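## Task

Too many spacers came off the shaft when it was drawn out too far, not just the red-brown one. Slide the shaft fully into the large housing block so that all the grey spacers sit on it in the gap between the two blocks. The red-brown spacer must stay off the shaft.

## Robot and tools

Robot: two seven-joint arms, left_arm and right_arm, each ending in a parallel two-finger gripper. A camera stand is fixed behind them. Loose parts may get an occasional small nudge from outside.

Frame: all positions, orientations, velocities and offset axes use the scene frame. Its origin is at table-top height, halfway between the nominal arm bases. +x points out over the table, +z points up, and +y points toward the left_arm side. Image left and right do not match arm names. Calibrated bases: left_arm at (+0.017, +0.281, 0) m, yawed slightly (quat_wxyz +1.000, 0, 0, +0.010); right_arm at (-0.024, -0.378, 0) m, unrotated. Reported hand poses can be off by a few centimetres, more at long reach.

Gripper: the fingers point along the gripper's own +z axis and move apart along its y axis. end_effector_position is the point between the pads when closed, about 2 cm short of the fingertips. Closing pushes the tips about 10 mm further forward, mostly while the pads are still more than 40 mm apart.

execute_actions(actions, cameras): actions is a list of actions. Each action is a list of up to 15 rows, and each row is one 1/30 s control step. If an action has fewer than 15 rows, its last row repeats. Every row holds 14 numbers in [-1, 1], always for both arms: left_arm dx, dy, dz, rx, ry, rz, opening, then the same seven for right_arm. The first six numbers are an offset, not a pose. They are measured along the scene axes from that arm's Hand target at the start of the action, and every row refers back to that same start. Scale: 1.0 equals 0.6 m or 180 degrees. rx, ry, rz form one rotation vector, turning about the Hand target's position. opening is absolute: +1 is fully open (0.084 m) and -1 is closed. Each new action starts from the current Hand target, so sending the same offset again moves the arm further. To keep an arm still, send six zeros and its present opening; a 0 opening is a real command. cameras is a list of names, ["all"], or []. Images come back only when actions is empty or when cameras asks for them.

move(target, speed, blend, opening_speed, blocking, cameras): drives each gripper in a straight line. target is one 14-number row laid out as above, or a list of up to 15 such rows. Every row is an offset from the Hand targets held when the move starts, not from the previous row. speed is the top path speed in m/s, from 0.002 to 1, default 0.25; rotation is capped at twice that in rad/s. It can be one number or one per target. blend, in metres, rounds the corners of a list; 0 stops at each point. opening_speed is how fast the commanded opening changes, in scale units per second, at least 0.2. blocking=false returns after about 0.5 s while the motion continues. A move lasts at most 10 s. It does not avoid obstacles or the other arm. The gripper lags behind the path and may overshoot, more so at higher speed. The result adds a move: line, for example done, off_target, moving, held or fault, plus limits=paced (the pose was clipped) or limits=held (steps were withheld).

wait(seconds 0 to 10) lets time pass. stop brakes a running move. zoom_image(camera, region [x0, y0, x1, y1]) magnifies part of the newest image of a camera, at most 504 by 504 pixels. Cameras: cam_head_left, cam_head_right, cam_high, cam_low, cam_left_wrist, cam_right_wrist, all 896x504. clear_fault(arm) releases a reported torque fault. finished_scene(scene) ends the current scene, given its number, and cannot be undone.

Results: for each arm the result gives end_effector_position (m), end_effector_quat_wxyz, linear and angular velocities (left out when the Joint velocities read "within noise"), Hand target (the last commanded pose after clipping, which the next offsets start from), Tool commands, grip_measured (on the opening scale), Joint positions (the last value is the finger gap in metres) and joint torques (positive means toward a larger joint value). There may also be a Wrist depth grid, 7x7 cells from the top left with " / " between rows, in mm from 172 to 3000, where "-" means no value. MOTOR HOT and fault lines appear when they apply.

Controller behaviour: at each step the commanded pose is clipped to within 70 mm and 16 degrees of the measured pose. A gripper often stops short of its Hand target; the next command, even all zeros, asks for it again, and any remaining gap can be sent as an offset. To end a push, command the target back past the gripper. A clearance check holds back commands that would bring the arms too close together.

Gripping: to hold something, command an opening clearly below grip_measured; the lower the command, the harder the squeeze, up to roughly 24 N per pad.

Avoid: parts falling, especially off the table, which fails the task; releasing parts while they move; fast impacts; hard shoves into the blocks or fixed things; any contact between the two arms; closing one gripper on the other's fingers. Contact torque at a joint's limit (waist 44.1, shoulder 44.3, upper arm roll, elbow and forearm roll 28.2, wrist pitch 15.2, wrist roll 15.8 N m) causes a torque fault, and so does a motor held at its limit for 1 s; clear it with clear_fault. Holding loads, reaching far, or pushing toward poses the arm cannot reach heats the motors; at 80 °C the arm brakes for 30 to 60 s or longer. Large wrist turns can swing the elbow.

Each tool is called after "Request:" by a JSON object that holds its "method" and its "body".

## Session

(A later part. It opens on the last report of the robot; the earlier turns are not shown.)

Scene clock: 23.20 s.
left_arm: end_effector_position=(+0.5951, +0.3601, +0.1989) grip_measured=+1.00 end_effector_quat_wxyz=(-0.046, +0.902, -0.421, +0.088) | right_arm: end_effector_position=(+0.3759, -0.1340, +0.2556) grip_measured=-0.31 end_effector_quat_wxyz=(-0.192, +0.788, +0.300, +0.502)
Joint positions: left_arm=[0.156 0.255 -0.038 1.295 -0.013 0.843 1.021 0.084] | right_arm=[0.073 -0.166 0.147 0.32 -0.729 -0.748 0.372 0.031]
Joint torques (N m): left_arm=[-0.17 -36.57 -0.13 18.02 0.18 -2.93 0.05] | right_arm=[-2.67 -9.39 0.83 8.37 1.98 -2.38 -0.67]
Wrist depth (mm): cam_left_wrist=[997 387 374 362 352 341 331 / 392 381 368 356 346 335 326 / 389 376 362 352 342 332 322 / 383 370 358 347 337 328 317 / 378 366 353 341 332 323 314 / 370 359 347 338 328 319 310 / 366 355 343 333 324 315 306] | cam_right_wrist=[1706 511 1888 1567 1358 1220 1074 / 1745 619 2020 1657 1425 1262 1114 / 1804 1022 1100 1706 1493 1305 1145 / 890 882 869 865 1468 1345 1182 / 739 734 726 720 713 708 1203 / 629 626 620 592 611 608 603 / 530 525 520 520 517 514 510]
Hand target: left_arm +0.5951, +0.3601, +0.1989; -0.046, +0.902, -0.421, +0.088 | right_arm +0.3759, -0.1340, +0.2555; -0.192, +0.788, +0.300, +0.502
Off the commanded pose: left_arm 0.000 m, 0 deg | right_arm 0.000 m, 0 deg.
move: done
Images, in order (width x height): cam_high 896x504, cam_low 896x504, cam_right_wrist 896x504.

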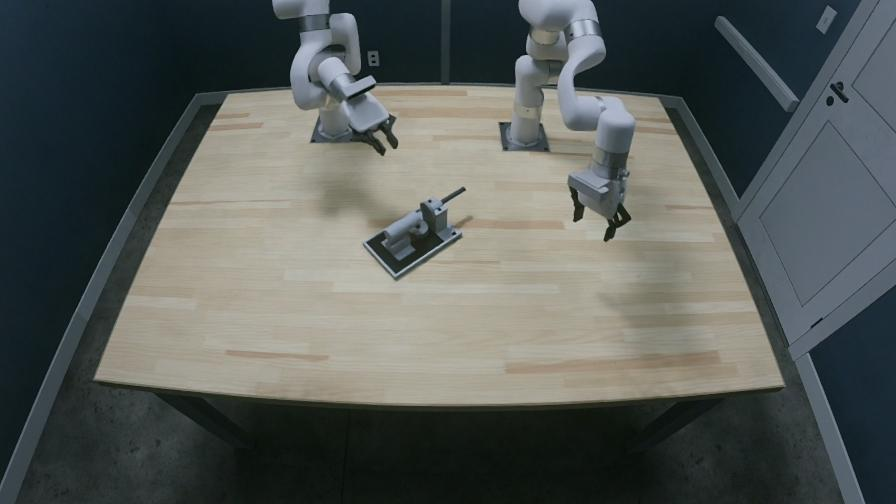

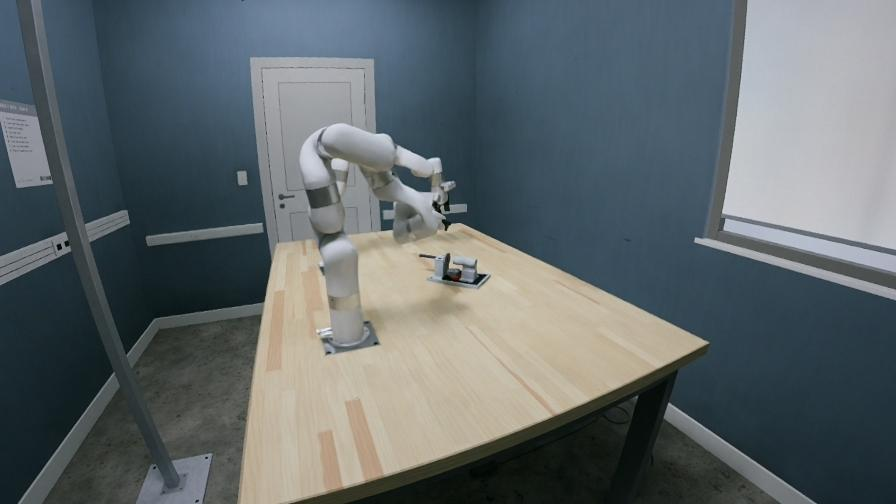

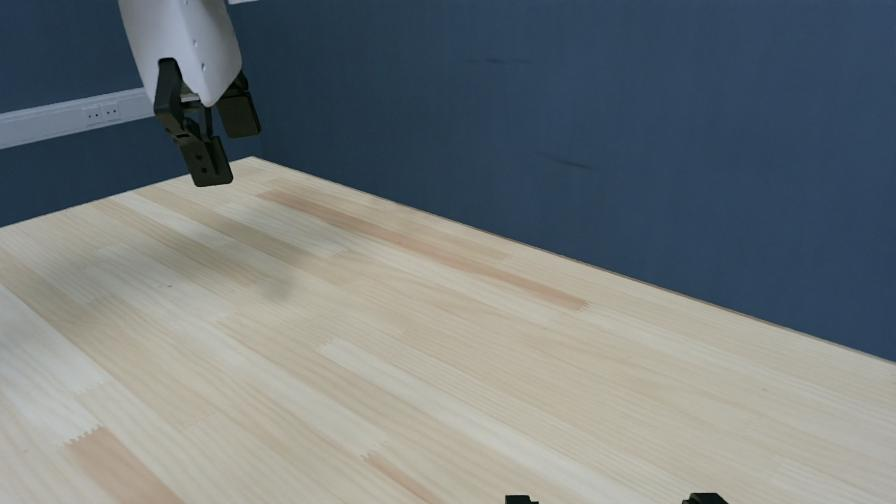

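Request:
{"method": "move", "body": {"target": [0,0,0,0,0,0,1,0,0,-0.25,0,0,0,-0.29], "cameras": ["cam_right_wrist","cam_low","cam_high"]}}

Request:
{"method": "zoom_image", "body": {"camera": "cam_high", "region": [340, 145, 480, 285]}}

Scene clock: 24.77 s.
left_arm: end_effector_position=(+0.5951, +0.3601, +0.1989) grip_measured=+1.00 end_effector_quat_wxyz=(-0.046, +0.902, -0.421, +0.088) | right_arm: end_effector_position=(+0.3759, -0.1340, +0.1056) grip_measured=-0.31 end_effector_quat_wxyz=(-0.192, +0.788, +0.300, +0.502)
Joint positions: left_arm=[0.156 0.255 -0.038 1.295 -0.013 0.843 1.021 0.084] | right_arm=[0.148 0.536 0.203 0.363 -0.336 -1.25 -0.166 0.031]
Joint torques (N m): left_arm=[-0.22 -36.55 -0.11 18.12 0.24 -2.97 -0.01] | right_arm=[2.86 -16.68 3.08 4.78 0.64 -2.76 -0.66]
Wrist depth (mm): cam_left_wrist=[998 388 374 362 351 341 330 / 393 381 368 357 347 336 327 / 388 376 363 352 343 332 322 / 384 370 358 347 336 327 318 / 378 366 353 342 333 323 314 / 372 359 347 336 329 318 310 / 367 356 342 333 323 314 306] | cam_right_wrist=[1702 1908 1898 1574 1377 1215 1076 / 910 899 984 1557 1383 1266 1119 / 673 662 656 645 639 630 1096 / 534 527 523 518 511 507 503 / 442 439 413 407 239 238 398 / 359 342 231 226 240 232 310 / 316 314 239 238 260 252 282]
Hand target: left_arm +0.5951, +0.3601, +0.1989; -0.046, +0.902, -0.421, +0.088 | right_arm +0.3759, -0.1340, +0.1055; -0.192, +0.788, +0.300, +0.502
Off the commanded pose: left_arm 0.000 m, 0 deg | right_arm 0.000 m, 0 deg.
move: done
Images, in order (width x height): cam_high 896x504, cam_low 896x504, cam_right_wrist 896x504.

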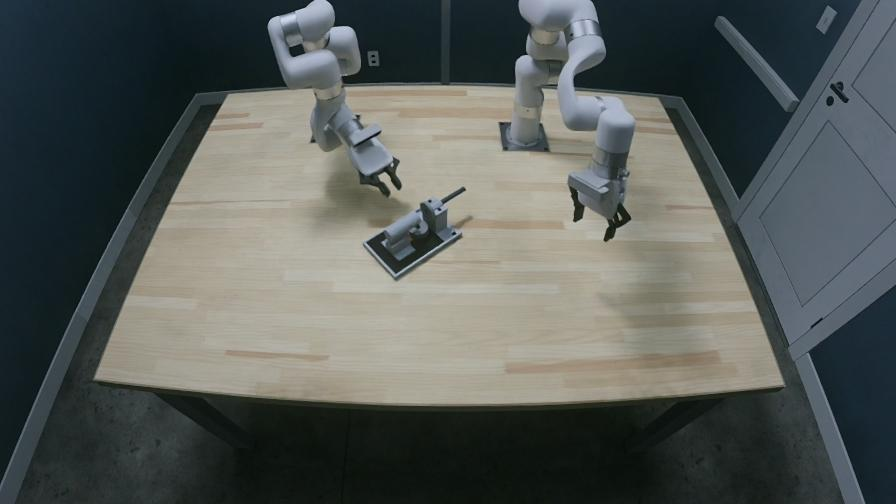

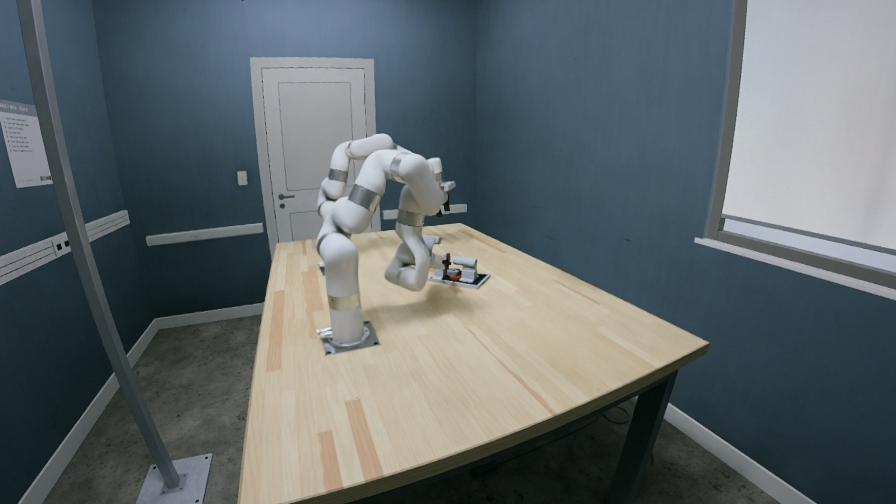

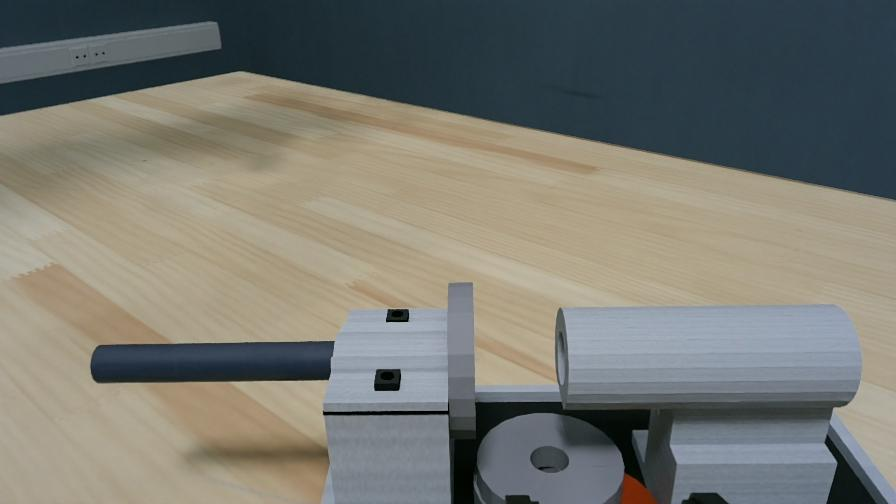

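Scaled by 3.600 from the camera's 896x504 image, which has a finer 1280x720 frame.

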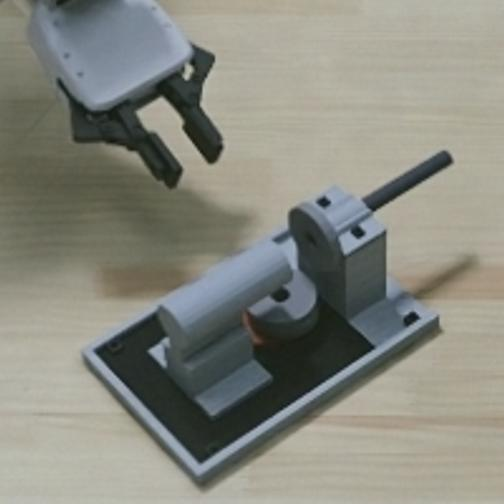

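Request:
{"method": "move", "body": {"target": [[0,0,0,0,0,0,1,0.0033,-0.0037,-0.103,0,0,0,-0.29],[0,0,0,0,0,0,1,0.1213,0.1019,-0.103,0,0,0,-0.29]], "speed": 0.06, "cameras": ["cam_right_wrist","cam_low","cam_high","cam_head_left"]}}

Request:
{"method": "zoom_image", "body": {"camera": "cam_high", "region": [340, 145, 480, 285]}}

Request:
{"method": "zoom_image", "body": {"camera": "cam_low", "region": [380, 225, 500, 305]}}

Scene clock: 29.03 s.
left_arm: end_effector_position=(+0.5951, +0.3601, +0.1989) grip_measured=+1.00 end_effector_quat_wxyz=(-0.046, +0.902, -0.421, +0.088) | right_arm: end_effector_position=(+0.4487, -0.0729, +0.0437) grip_measured=-0.31 end_effector_quat_wxyz=(-0.192, +0.788, +0.300, +0.502)
Joint positions: left_arm=[0.156 0.255 -0.038 1.295 -0.013 0.843 1.021 0.084] | right_arm=[0.228 0.839 0.231 0.753 -0.255 -1.153 -0.202 0.031]
Joint torques (N m): left_arm=[-0.17 -36.74 -0.02 18.16 0.19 -2.95 0.03] | right_arm=[3 -23.67 4.69 6.05 0.5 -1.34 0.74]
Wrist depth (mm): cam_left_wrist=[983 387 374 362 350 341 331 / 392 382 368 357 346 336 326 / 390 376 363 352 341 332 322 / 383 369 358 347 337 328 318 / 378 365 353 342 332 322 314 / 371 360 348 338 328 319 310 / 367 355 342 333 324 315 305] | cam_right_wrist=[1649 1781 1749 1474 1292 1138 1011 / 732 719 705 694 615 1134 1034 / 482 476 471 465 461 455 449 / 383 407 401 397 392 389 385 / 337 - - - - - - / - - - - - - - / - - - - - 210 -]
Hand target: left_arm +0.5951, +0.3601, +0.1989; -0.046, +0.902, -0.421, +0.088 | right_arm +0.4487, -0.0729, +0.0437; -0.192, +0.788, +0.300, +0.502
Off the commanded pose: left_arm 0.000 m, 0 deg | right_arm 0.000 m, 0 deg.
move: done
Images, in order (width x height): cam_head_left 896x504, cam_high 896x504, cam_low 896x504, cam_right_wrist 896x504.

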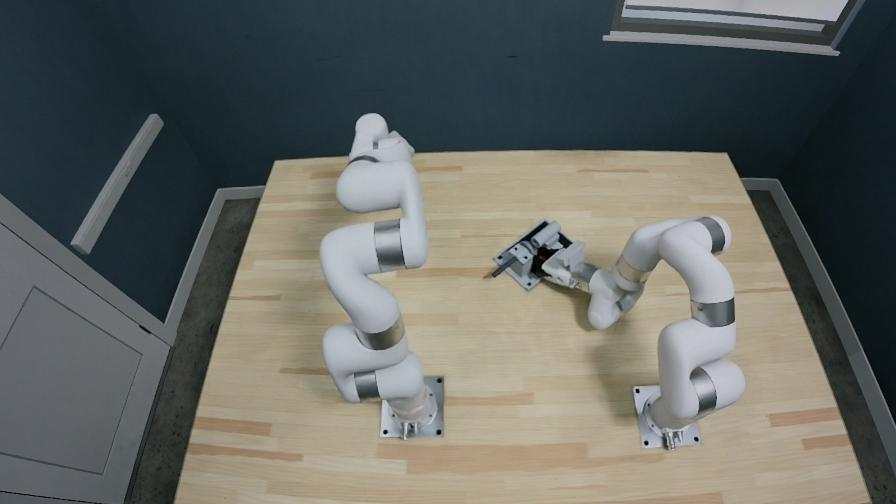

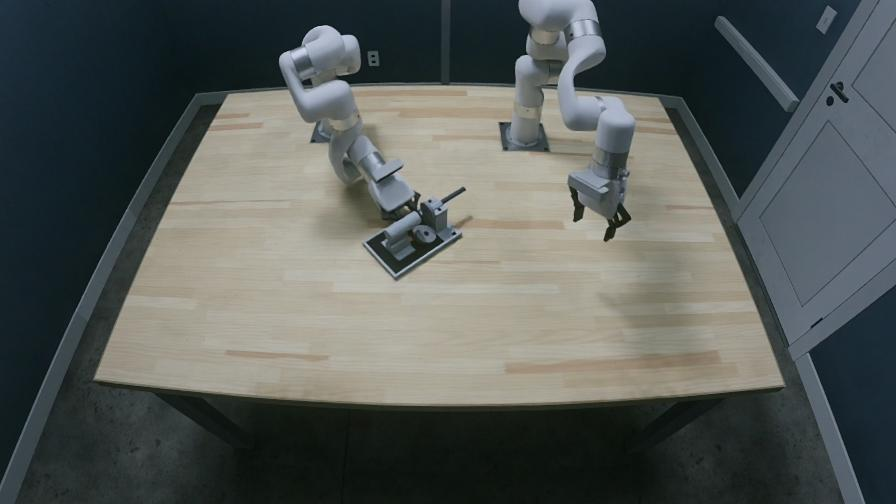

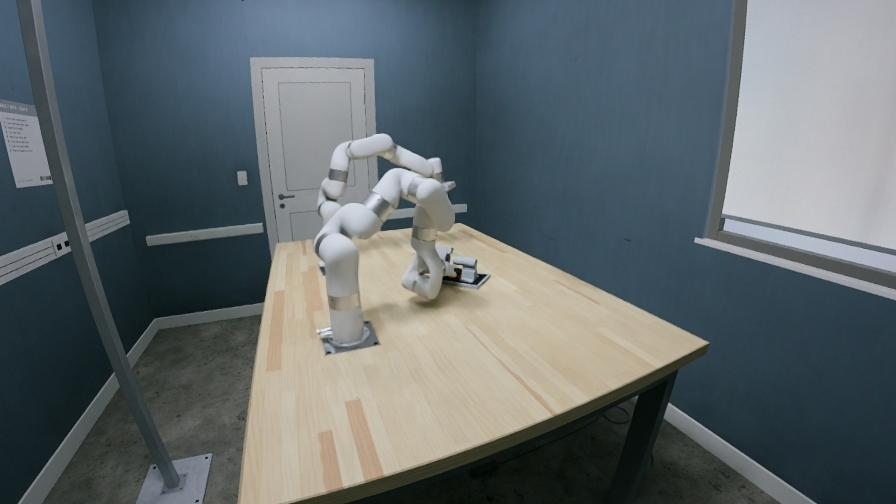

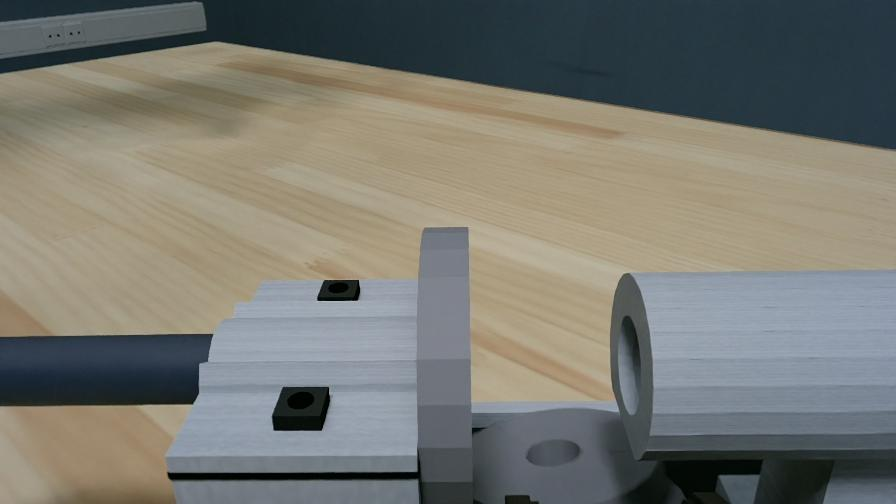

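Scaled by 3.600 from the camera's 896x504 image, which has a finer 1280x720 frame.

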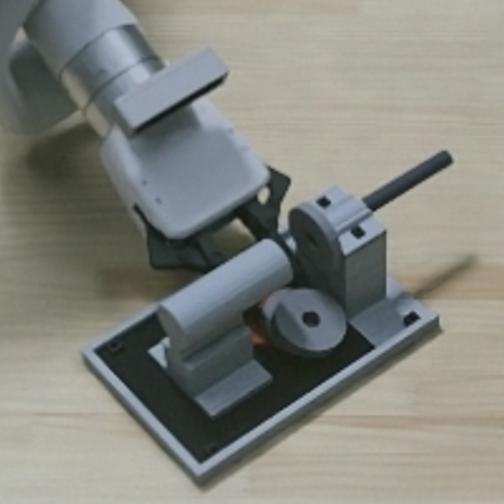

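Scaled by 4.200 from the camera's 896x504 image, which has a finer 1280x720 frame.

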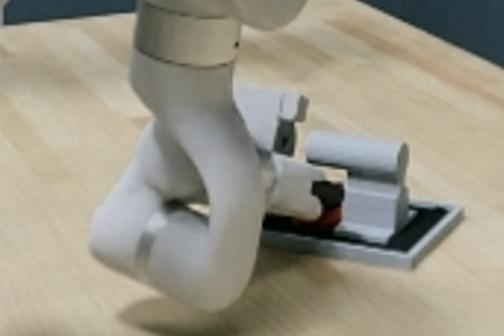

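Request:
{"method": "move", "body": {"target": [[0,0,0,0,0,0,1,-0.0186,-0.0167,0,0,0,0,-0.29],[0,0,0,0,0,0,1,-0.018,-0.0167,0,0,0,0,-1],[0,0,0,0,0,0,1,0.0207,0.0145,0,0,0,0,-1]], "speed": 0.05, "cameras": ["cam_right_wrist","cam_high","cam_head_right"]}}

Request:
{"method": "zoom_image", "body": {"camera": "cam_high", "region": [340, 145, 480, 285]}}

Request:
{"method": "zoom_image", "body": {"camera": "cam_head_right", "region": [480, 200, 610, 310]}}

Scene clock: 32.40 s.
left_arm: end_effector_position=(+0.5951, +0.3601, +0.1989) grip_measured=+1.00 end_effector_quat_wxyz=(-0.046, +0.902, -0.421, +0.088) | right_arm: end_effector_position=(+0.4611, -0.0642, +0.0437) grip_measured=-1.00 end_effector_quat_wxyz=(-0.192, +0.788, +0.300, +0.502)
Joint positions: left_arm=[0.156 0.255 -0.038 1.295 -0.013 0.843 1.021 0.084] | right_arm=[0.233 0.85 0.235 0.802 -0.251 -1.115 -0.196 0]
Joint torques (N m): left_arm=[-0.07 -36.99 -0.01 18.33 0.27 -2.96 -0.03] | right_arm=[3.23 -24.74 4.73 6.28 0.53 -1.36 0.77]
Wrist depth (mm): cam_left_wrist=[987 387 375 362 351 341 331 / 392 382 369 357 346 336 327 / 389 377 363 352 341 332 322 / 383 370 358 347 336 327 317 / 379 365 352 342 332 322 313 / 371 359 347 338 328 319 310 / 366 355 343 333 323 315 306] | cam_right_wrist=[1638 1776 1728 1449 1276 1130 1001 / 729 719 703 694 615 1136 1031 / 481 475 471 465 459 456 450 / 382 405 376 373 368 364 361 / 336 - - - 326 323 320 / - - - - - - - / - - - - - - -]
Hand target: left_arm +0.5951, +0.3601, +0.1989; -0.046, +0.902, -0.421, +0.088 | right_arm +0.4611, -0.0642, +0.0437; -0.192, +0.788, +0.300, +0.502
Off the commanded pose: left_arm 0.000 m, 0 deg | right_arm 0.000 m, 0 deg.
move: done
Images, in order (width x height): cam_head_right 896x504, cam_high 896x504, cam_right_wrist 896x504.

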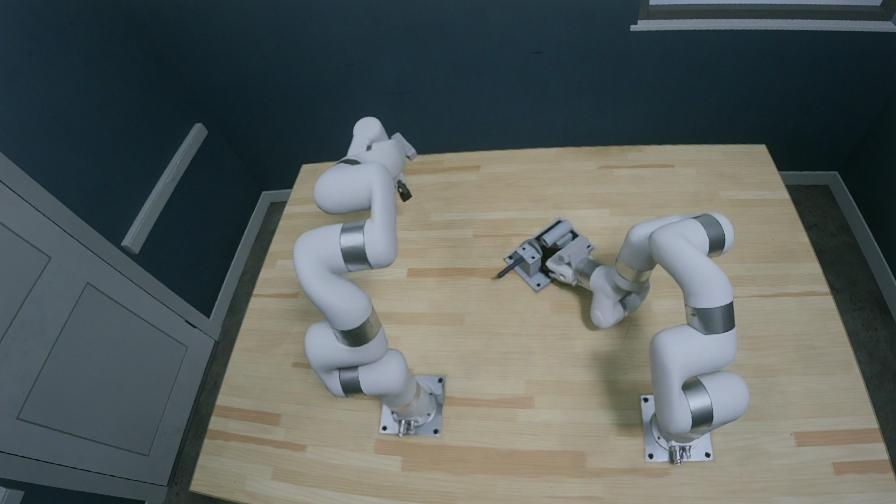

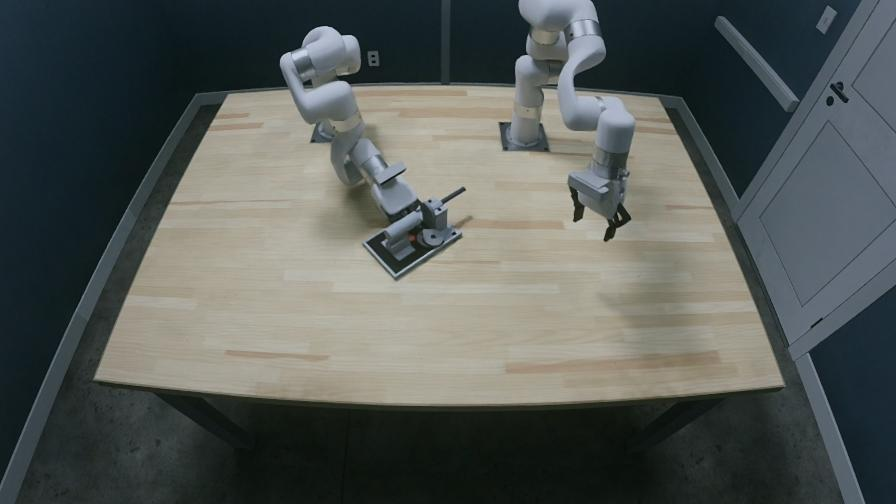

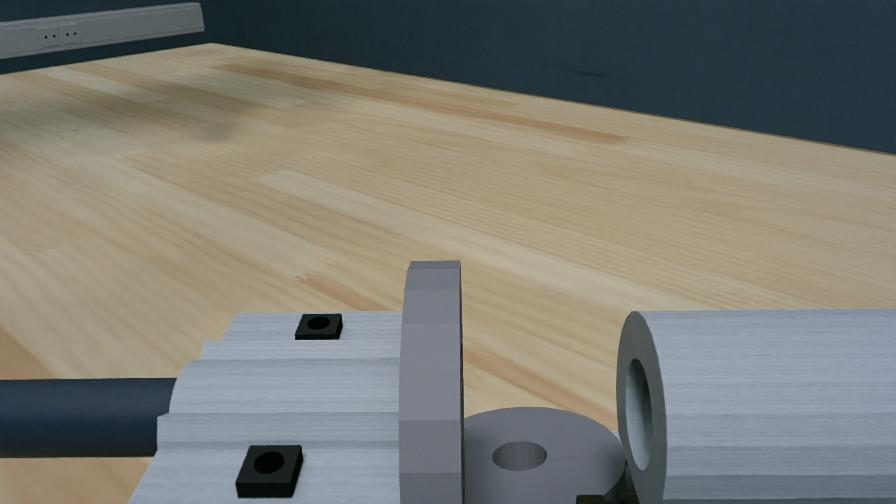

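Scaled by 3.600 from the camera's 896x504 image, which has a finer 1280x720 frame.

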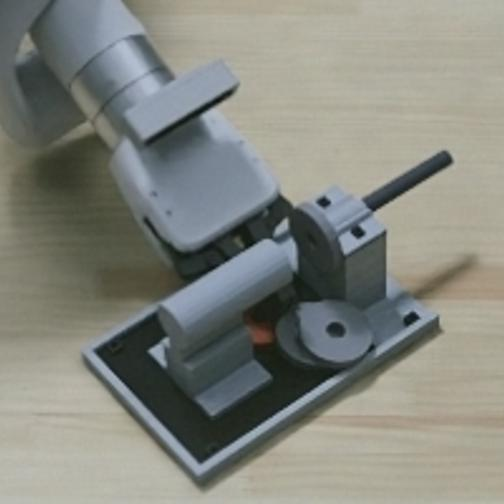

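Scaled by 3.877 from the camera's 896x504 image, which has a finer 1280x720 frame.

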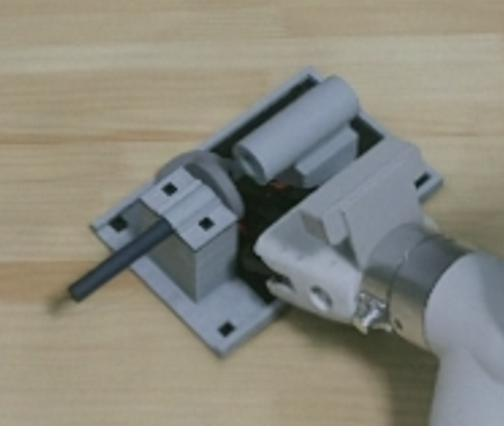

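Request:
{"method": "move", "body": {"target": [[0,0,0,0,0,0,1,-0.17,-0.15,0,0,0,0,-1],[0,0,0,0,0,0,1,-0.17,-0.15,0.35,0,0,0,-1],[0,0,0,0,0,0,1,-0.06,0.06,0.5,0.022,0.396,-0.4395,-1]], "speed": 0.2, "blend": [0.02,0.03,0], "cameras": ["cam_right_wrist","cam_high"]}}

Request:
{"method": "zoom_image", "body": {"camera": "cam_high", "region": [360, 175, 480, 285]}}

Request:
{"method": "zoom_image", "body": {"camera": "cam_right_wrist", "region": [300, 0, 660, 360]}}

Scene clock: 39.80 s.
left_arm: end_effector_position=(+0.5951, +0.3601, +0.1989) grip_measured=+1.00 end_effector_quat_wxyz=(-0.046, +0.902, -0.421, +0.088) | right_arm: end_effector_position=(+0.4252, -0.0282, +0.3437) grip_measured=-1.00 end_effector_quat_wxyz=(-0.001, +0.913, -0.407, +0.001)
Joint positions: left_arm=[0.156 0.255 -0.038 1.295 -0.013 0.843 1.021 0.084] | right_arm=[0.589 0.347 0.096 1.895 -0.033 1.548 1.519 0]
Joint torques (N m): left_arm=[-0.1 -36.93 0.05 18.43 0.23 -2.99 0.01] | right_arm=[3.05 -27.42 -0.4 13.99 1.12 -0.9 0.82]
Wrist depth (mm): cam_left_wrist=[988 387 374 362 351 340 331 / 393 382 368 357 346 336 326 / 390 375 364 351 342 332 322 / 383 371 358 347 336 327 318 / 378 365 353 342 332 323 314 / 372 359 347 337 328 320 310 / 366 355 343 333 323 315 306] | cam_right_wrist=[475 474 474 473 472 471 469 / 475 474 474 465 472 471 471 / 475 474 473 465 465 471 470 / 476 474 473 441 463 472 469 / 474 474 474 445 466 470 469 / 474 472 473 390 471 470 468 / 474 474 473 473 471 469 470]
Hand target: left_arm +0.5951, +0.3601, +0.1989; -0.046, +0.902, -0.421, +0.088 | right_arm +0.4251, -0.0282, +0.3437; -0.001, +0.913, -0.407, +0.001
Off the commanded pose: left_arm 0.000 m, 0 deg | right_arm 0.000 m, 0 deg.
move: done
Images, in order (width x height): cam_high 896x504, cam_right_wrist 896x504.

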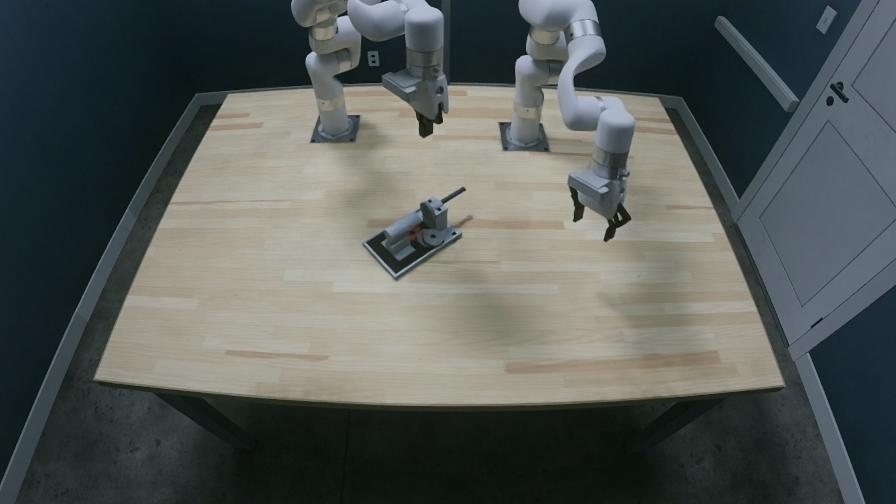

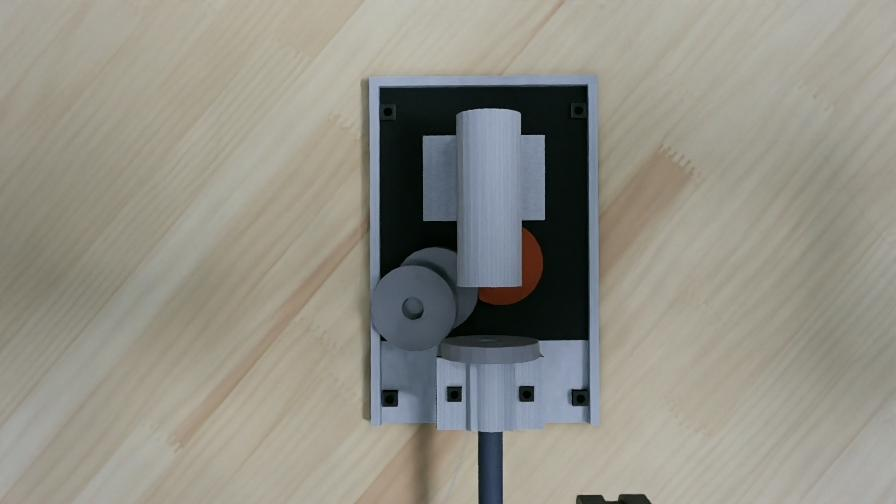

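Scaled by 4.200 from the camera's 896x504 image, which has a finer 1280x720 frame.

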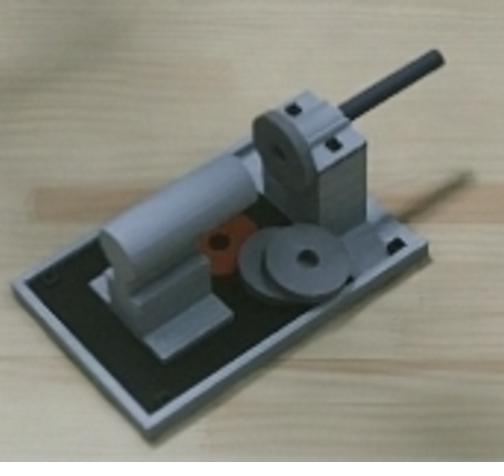

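Scaled by 1.400 from the camera's 896x504 image, which has a finer 1280x720 frame.

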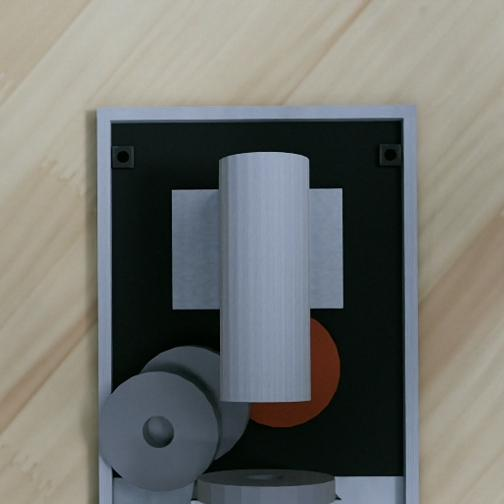

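Request:
{"method": "move", "body": {"target": [[0,0,0,0,0,0,1,0.1,0.05,-0.05,0,0,0.5,1]]}}

Request:
{"method": "move", "body": {"target": [[0,0,0,0,0,0,1,0.0892,0.044,-0.1895,-0.1482,0.1656,0,1]], "cameras": ["all"]}}

Scene clock: 45.07 s.
left_arm: end_effector_position=(+0.5951, +0.3601, +0.1989) grip_measured=+1.00 end_effector_quat_wxyz=(-0.046, +0.902, -0.421, +0.088) | right_arm: end_effector_position=(+0.4851, +0.0018, +0.3137) grip_measured=+1.00 end_effector_quat_wxyz=(-0.001, +0.934, +0.358, +0.000)
Joint positions: left_arm=[0.156 0.255 -0.038 1.295 -0.013 0.843 1.021 0.084] | right_arm=[0.501 0.681 0.286 2.309 -0.177 1.646 -0.02 0.084]
Joint torques (N m): left_arm=[-0.06 -37.15 -0.01 18.4 0.35 -2.94 -0.06] | right_arm=[2.96 -34.08 1.96 12.99 -0.78 -0.74 -0.52]
Wrist depth (mm): cam_left_wrist=[992 386 374 362 352 341 331 / 392 383 369 358 346 337 327 / 390 376 363 351 341 333 322 / 384 371 357 347 336 327 317 / 378 365 352 343 332 323 314 / 371 360 347 338 328 319 310 / 366 355 343 333 324 314 306] | cam_right_wrist=[444 443 442 441 441 439 439 / 444 444 442 441 440 440 438 / 444 443 443 442 440 439 439 / 445 443 442 442 441 439 438 / 446 444 443 442 437 432 439 / 444 445 443 436 414 428 440 / 445 444 443 358 426 345 439]
Hand target: left_arm +0.5951, +0.3601, +0.1989; -0.046, +0.902, -0.421, +0.088 | right_arm +0.4851, +0.0018, +0.3137; -0.001, +0.934, +0.358, +0.000
Off the commanded pose: left_arm 0.000 m, 0 deg | right_arm 0.000 m, 0 deg.
move: done

Scene clock: 47.20 s.
left_arm: end_effector_position=(+0.5951, +0.3601, +0.1989) grip_measured=+1.00 end_effector_quat_wxyz=(-0.046, +0.902, -0.421, +0.088) | right_arm: end_effector_position=(+0.5379, +0.0276, +0.1998) grip_measured=+1.00 end_effector_quat_wxyz=(+0.036, +0.930, +0.367, +0.000)
Joint positions: left_arm=[0.156 0.255 -0.038 1.295 -0.013 0.843 1.021 0.084] | right_arm=[0.609 1.088 0.184 2.707 -0.232 1.647 -0.07 0.084]
Joint torques (N m): left_arm=[0.06 -37.34 0.04 18.43 0.34 -2.95 0.05] | right_arm=[2.91 -39.01 -1.39 12.77 1.08 -1.91 -0.63]
Wrist depth (mm): cam_left_wrist=[984 386 375 362 352 341 330 / 391 381 368 357 346 336 326 / 389 376 362 351 341 331 322 / 383 370 358 347 335 327 318 / 378 365 352 341 332 322 314 / 372 359 347 338 328 319 310 / 366 355 343 333 323 315 307] | cam_right_wrist=[311 314 318 321 325 328 332 / 312 315 319 323 326 329 333 / 313 316 320 324 327 330 335 / 314 317 321 325 328 332 336 / 315 318 322 326 329 332 336 / 317 320 323 327 330 334 338 / 317 321 323 321 324 328 339]
Hand target: left_arm +0.5951, +0.3601, +0.1989; -0.046, +0.902, -0.421, +0.088 | right_arm +0.5387, +0.0282, +0.2000; +0.072, +0.921, +0.359, -0.134
Off the commanded pose: left_arm 0.000 m, 0 deg | right_arm 0.001 m, 39 deg; orientation clipped.
elbow stopped short (right arm): the move would have taken joint 4 (elbow) straighter than the controller allows.
move: off_target (right_arm); limits=paced

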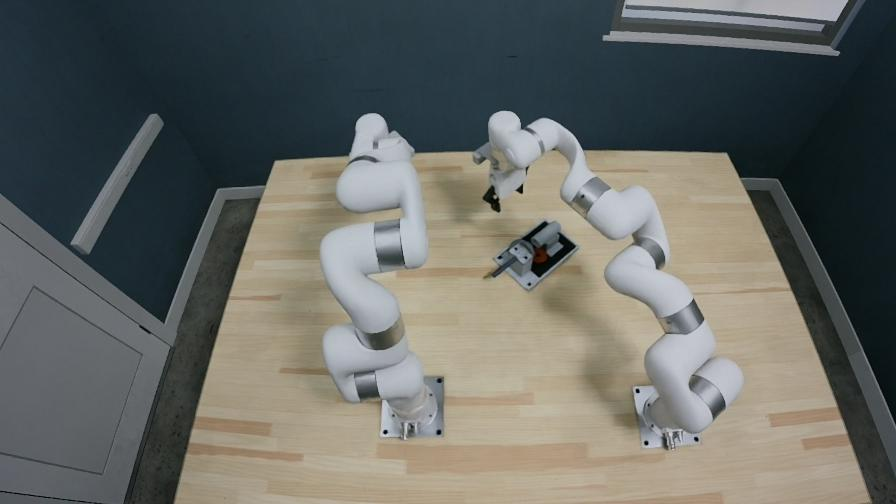

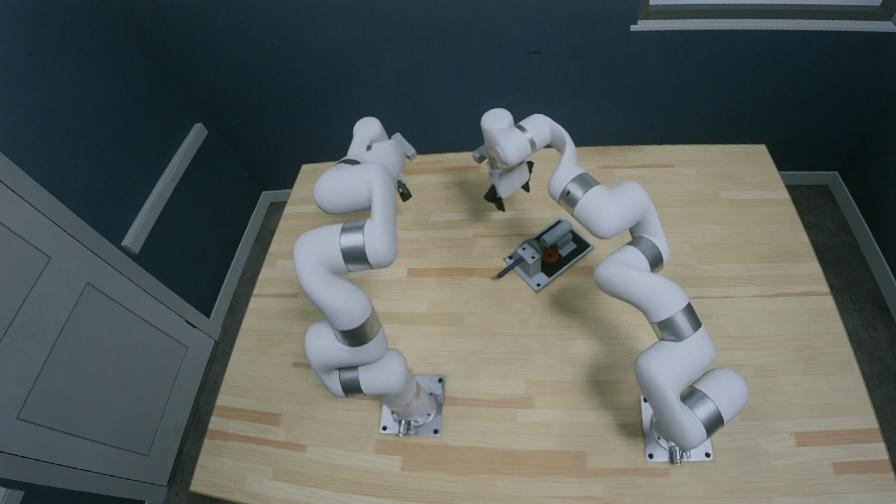

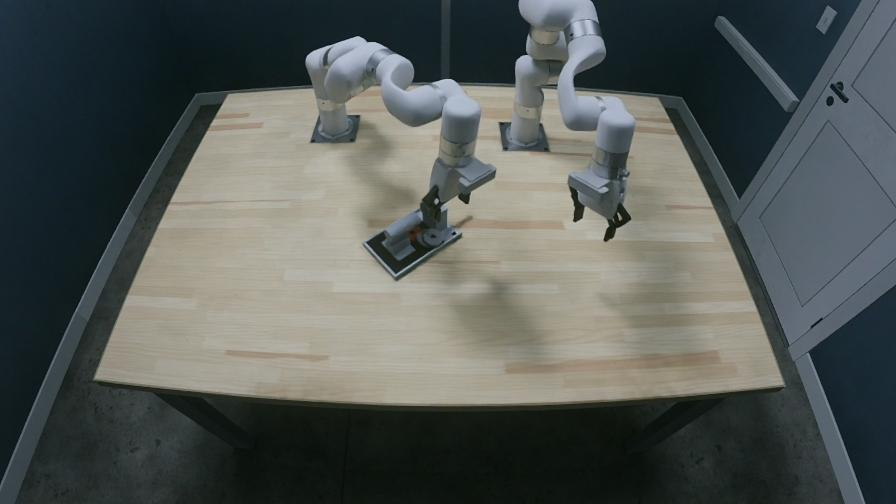

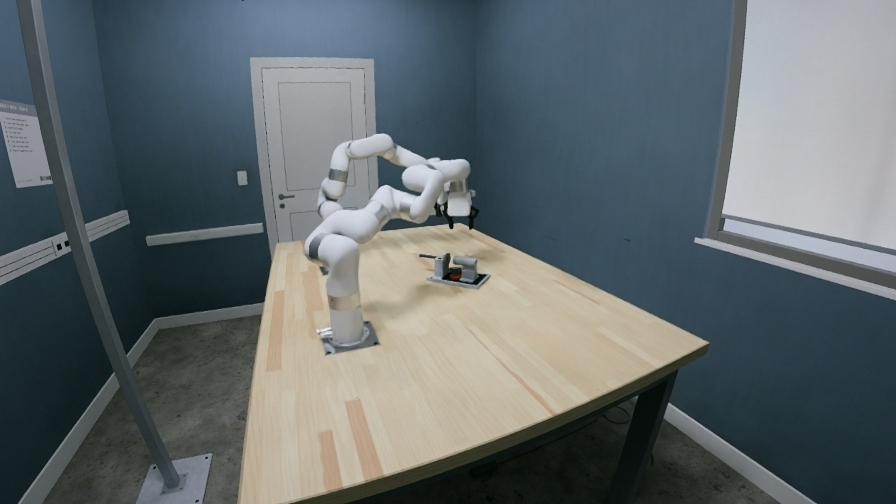

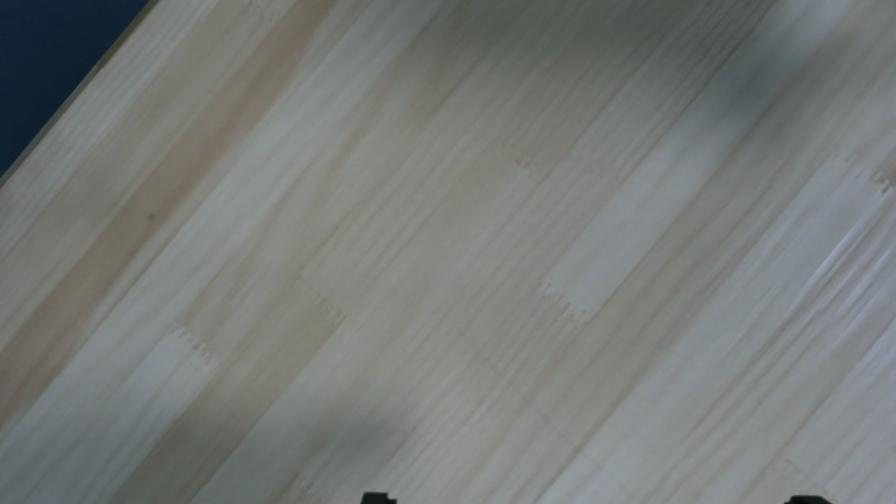

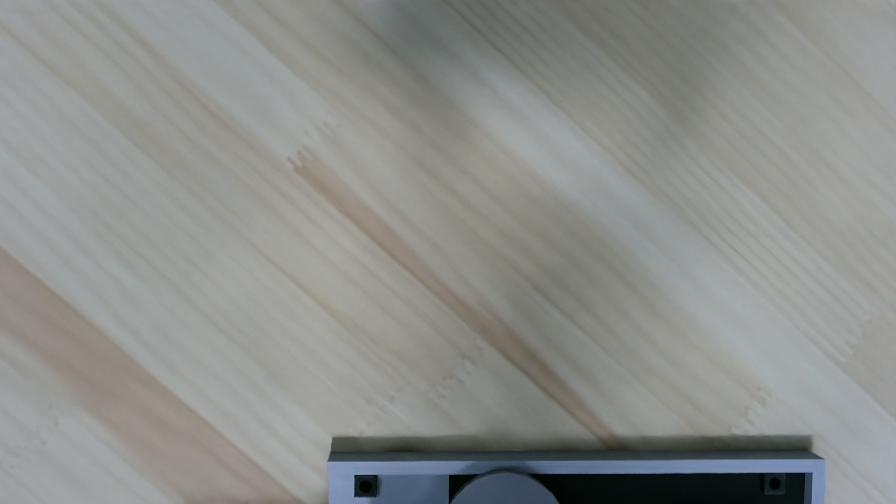

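Request:
{"method": "move", "body": {"target": [0,0,0,0,0,0,1,-0.0478,-0.0428,-0.15,0.0288,-0.0139,-0.0055,1], "speed": 0.15, "cameras": ["cam_right_wrist","cam_high","cam_head_right"]}}

Request:
{"method": "zoom_image", "body": {"camera": "cam_high", "region": [360, 145, 500, 285]}}

Scene clock: 49.47 s.
left_arm: end_effector_position=(+0.5951, +0.3601, +0.1989) grip_measured=+1.00 end_effector_quat_wxyz=(-0.046, +0.902, -0.421, +0.088) | right_arm: end_effector_position=(+0.5100, +0.0025, +0.1100) grip_measured=+1.00 end_effector_quat_wxyz=(+0.037, +0.929, +0.355, -0.099)
Joint positions: left_arm=[0.156 0.255 -0.038 1.295 -0.013 0.843 1.021 0.084] | right_arm=[0.55 1.083 0.21 2.46 -0.196 1.599 -0.044 0.084]
Joint torques (N m): left_arm=[0.03 -37.17 0.06 18.49 0.35 -2.95 0.06] | right_arm=[-2.68 -46.32 2.98 11.69 1.28 -1.61 0.68]
Wrist depth (mm): cam_left_wrist=[990 387 373 363 352 341 331 / 394 382 368 357 346 337 326 / 391 376 363 352 342 332 322 / 384 371 358 347 337 328 317 / 378 365 352 342 332 323 314 / 373 360 347 338 328 319 309 / 367 355 342 332 324 315 305] | cam_right_wrist=[213 213 213 212 212 212 212 / 219 218 218 218 218 218 217 / 223 223 223 223 222 222 222 / 228 228 228 227 227 227 226 / 233 233 232 232 232 232 231 / 239 239 236 232 222 231 231 / 245 245 240 236 212 233 233]
Hand target: left_arm +0.5951, +0.3601, +0.1989; -0.046, +0.902, -0.421, +0.088 | right_arm +0.5100, +0.0025, +0.1100; +0.037, +0.929, +0.355, -0.099
Off the commanded pose: left_arm 0.000 m, 0 deg | right_arm 0.000 m, 0 deg.
move: done
Images, in order (width x height): cam_head_right 896x504, cam_high 896x504, cam_right_wrist 896x504.

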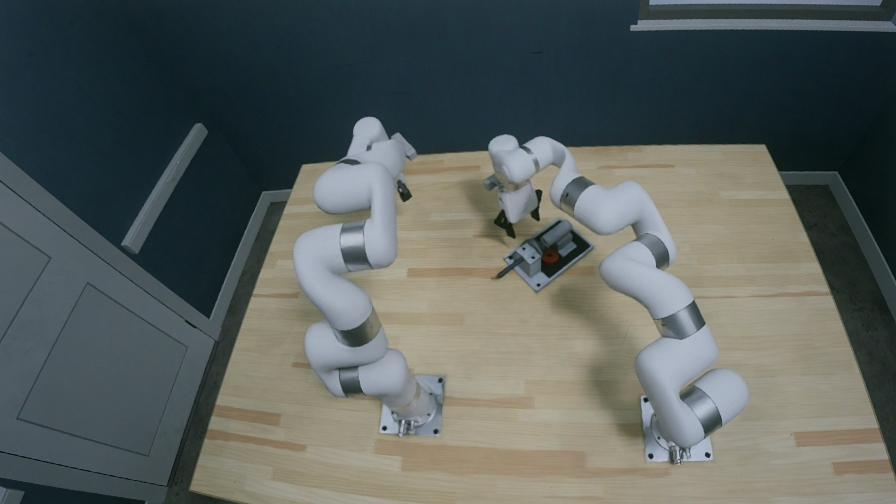

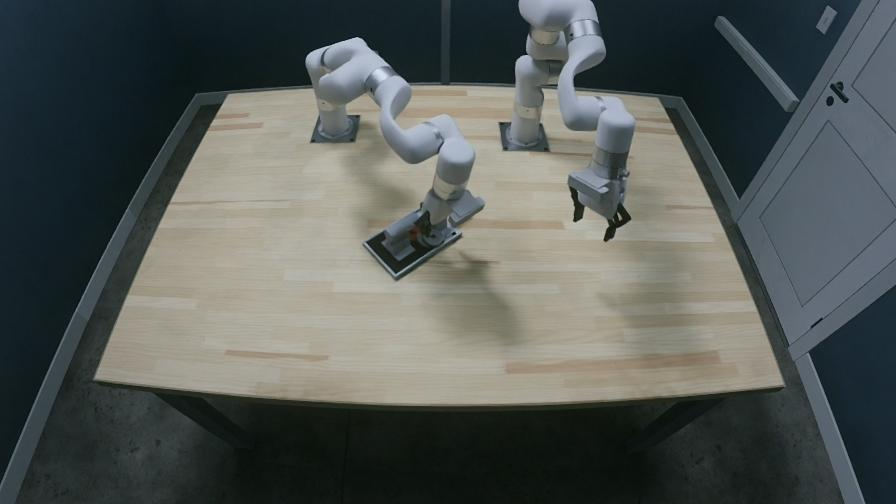

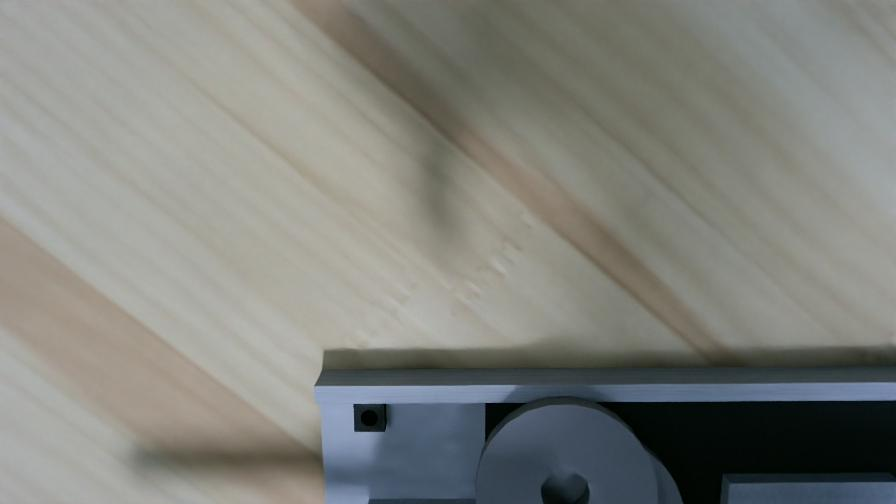

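Scaled by 3.600 from the camera's 896x504 image, which has a finer 1280x720 frame.

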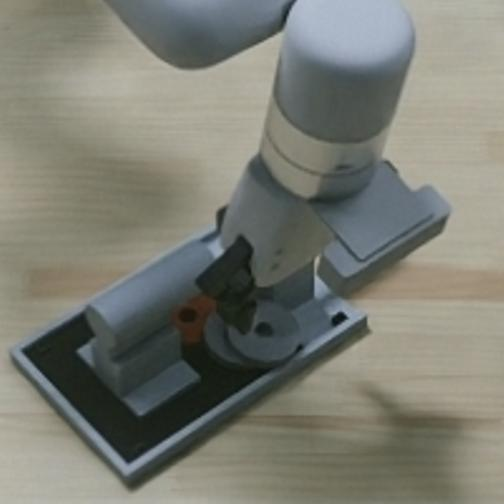

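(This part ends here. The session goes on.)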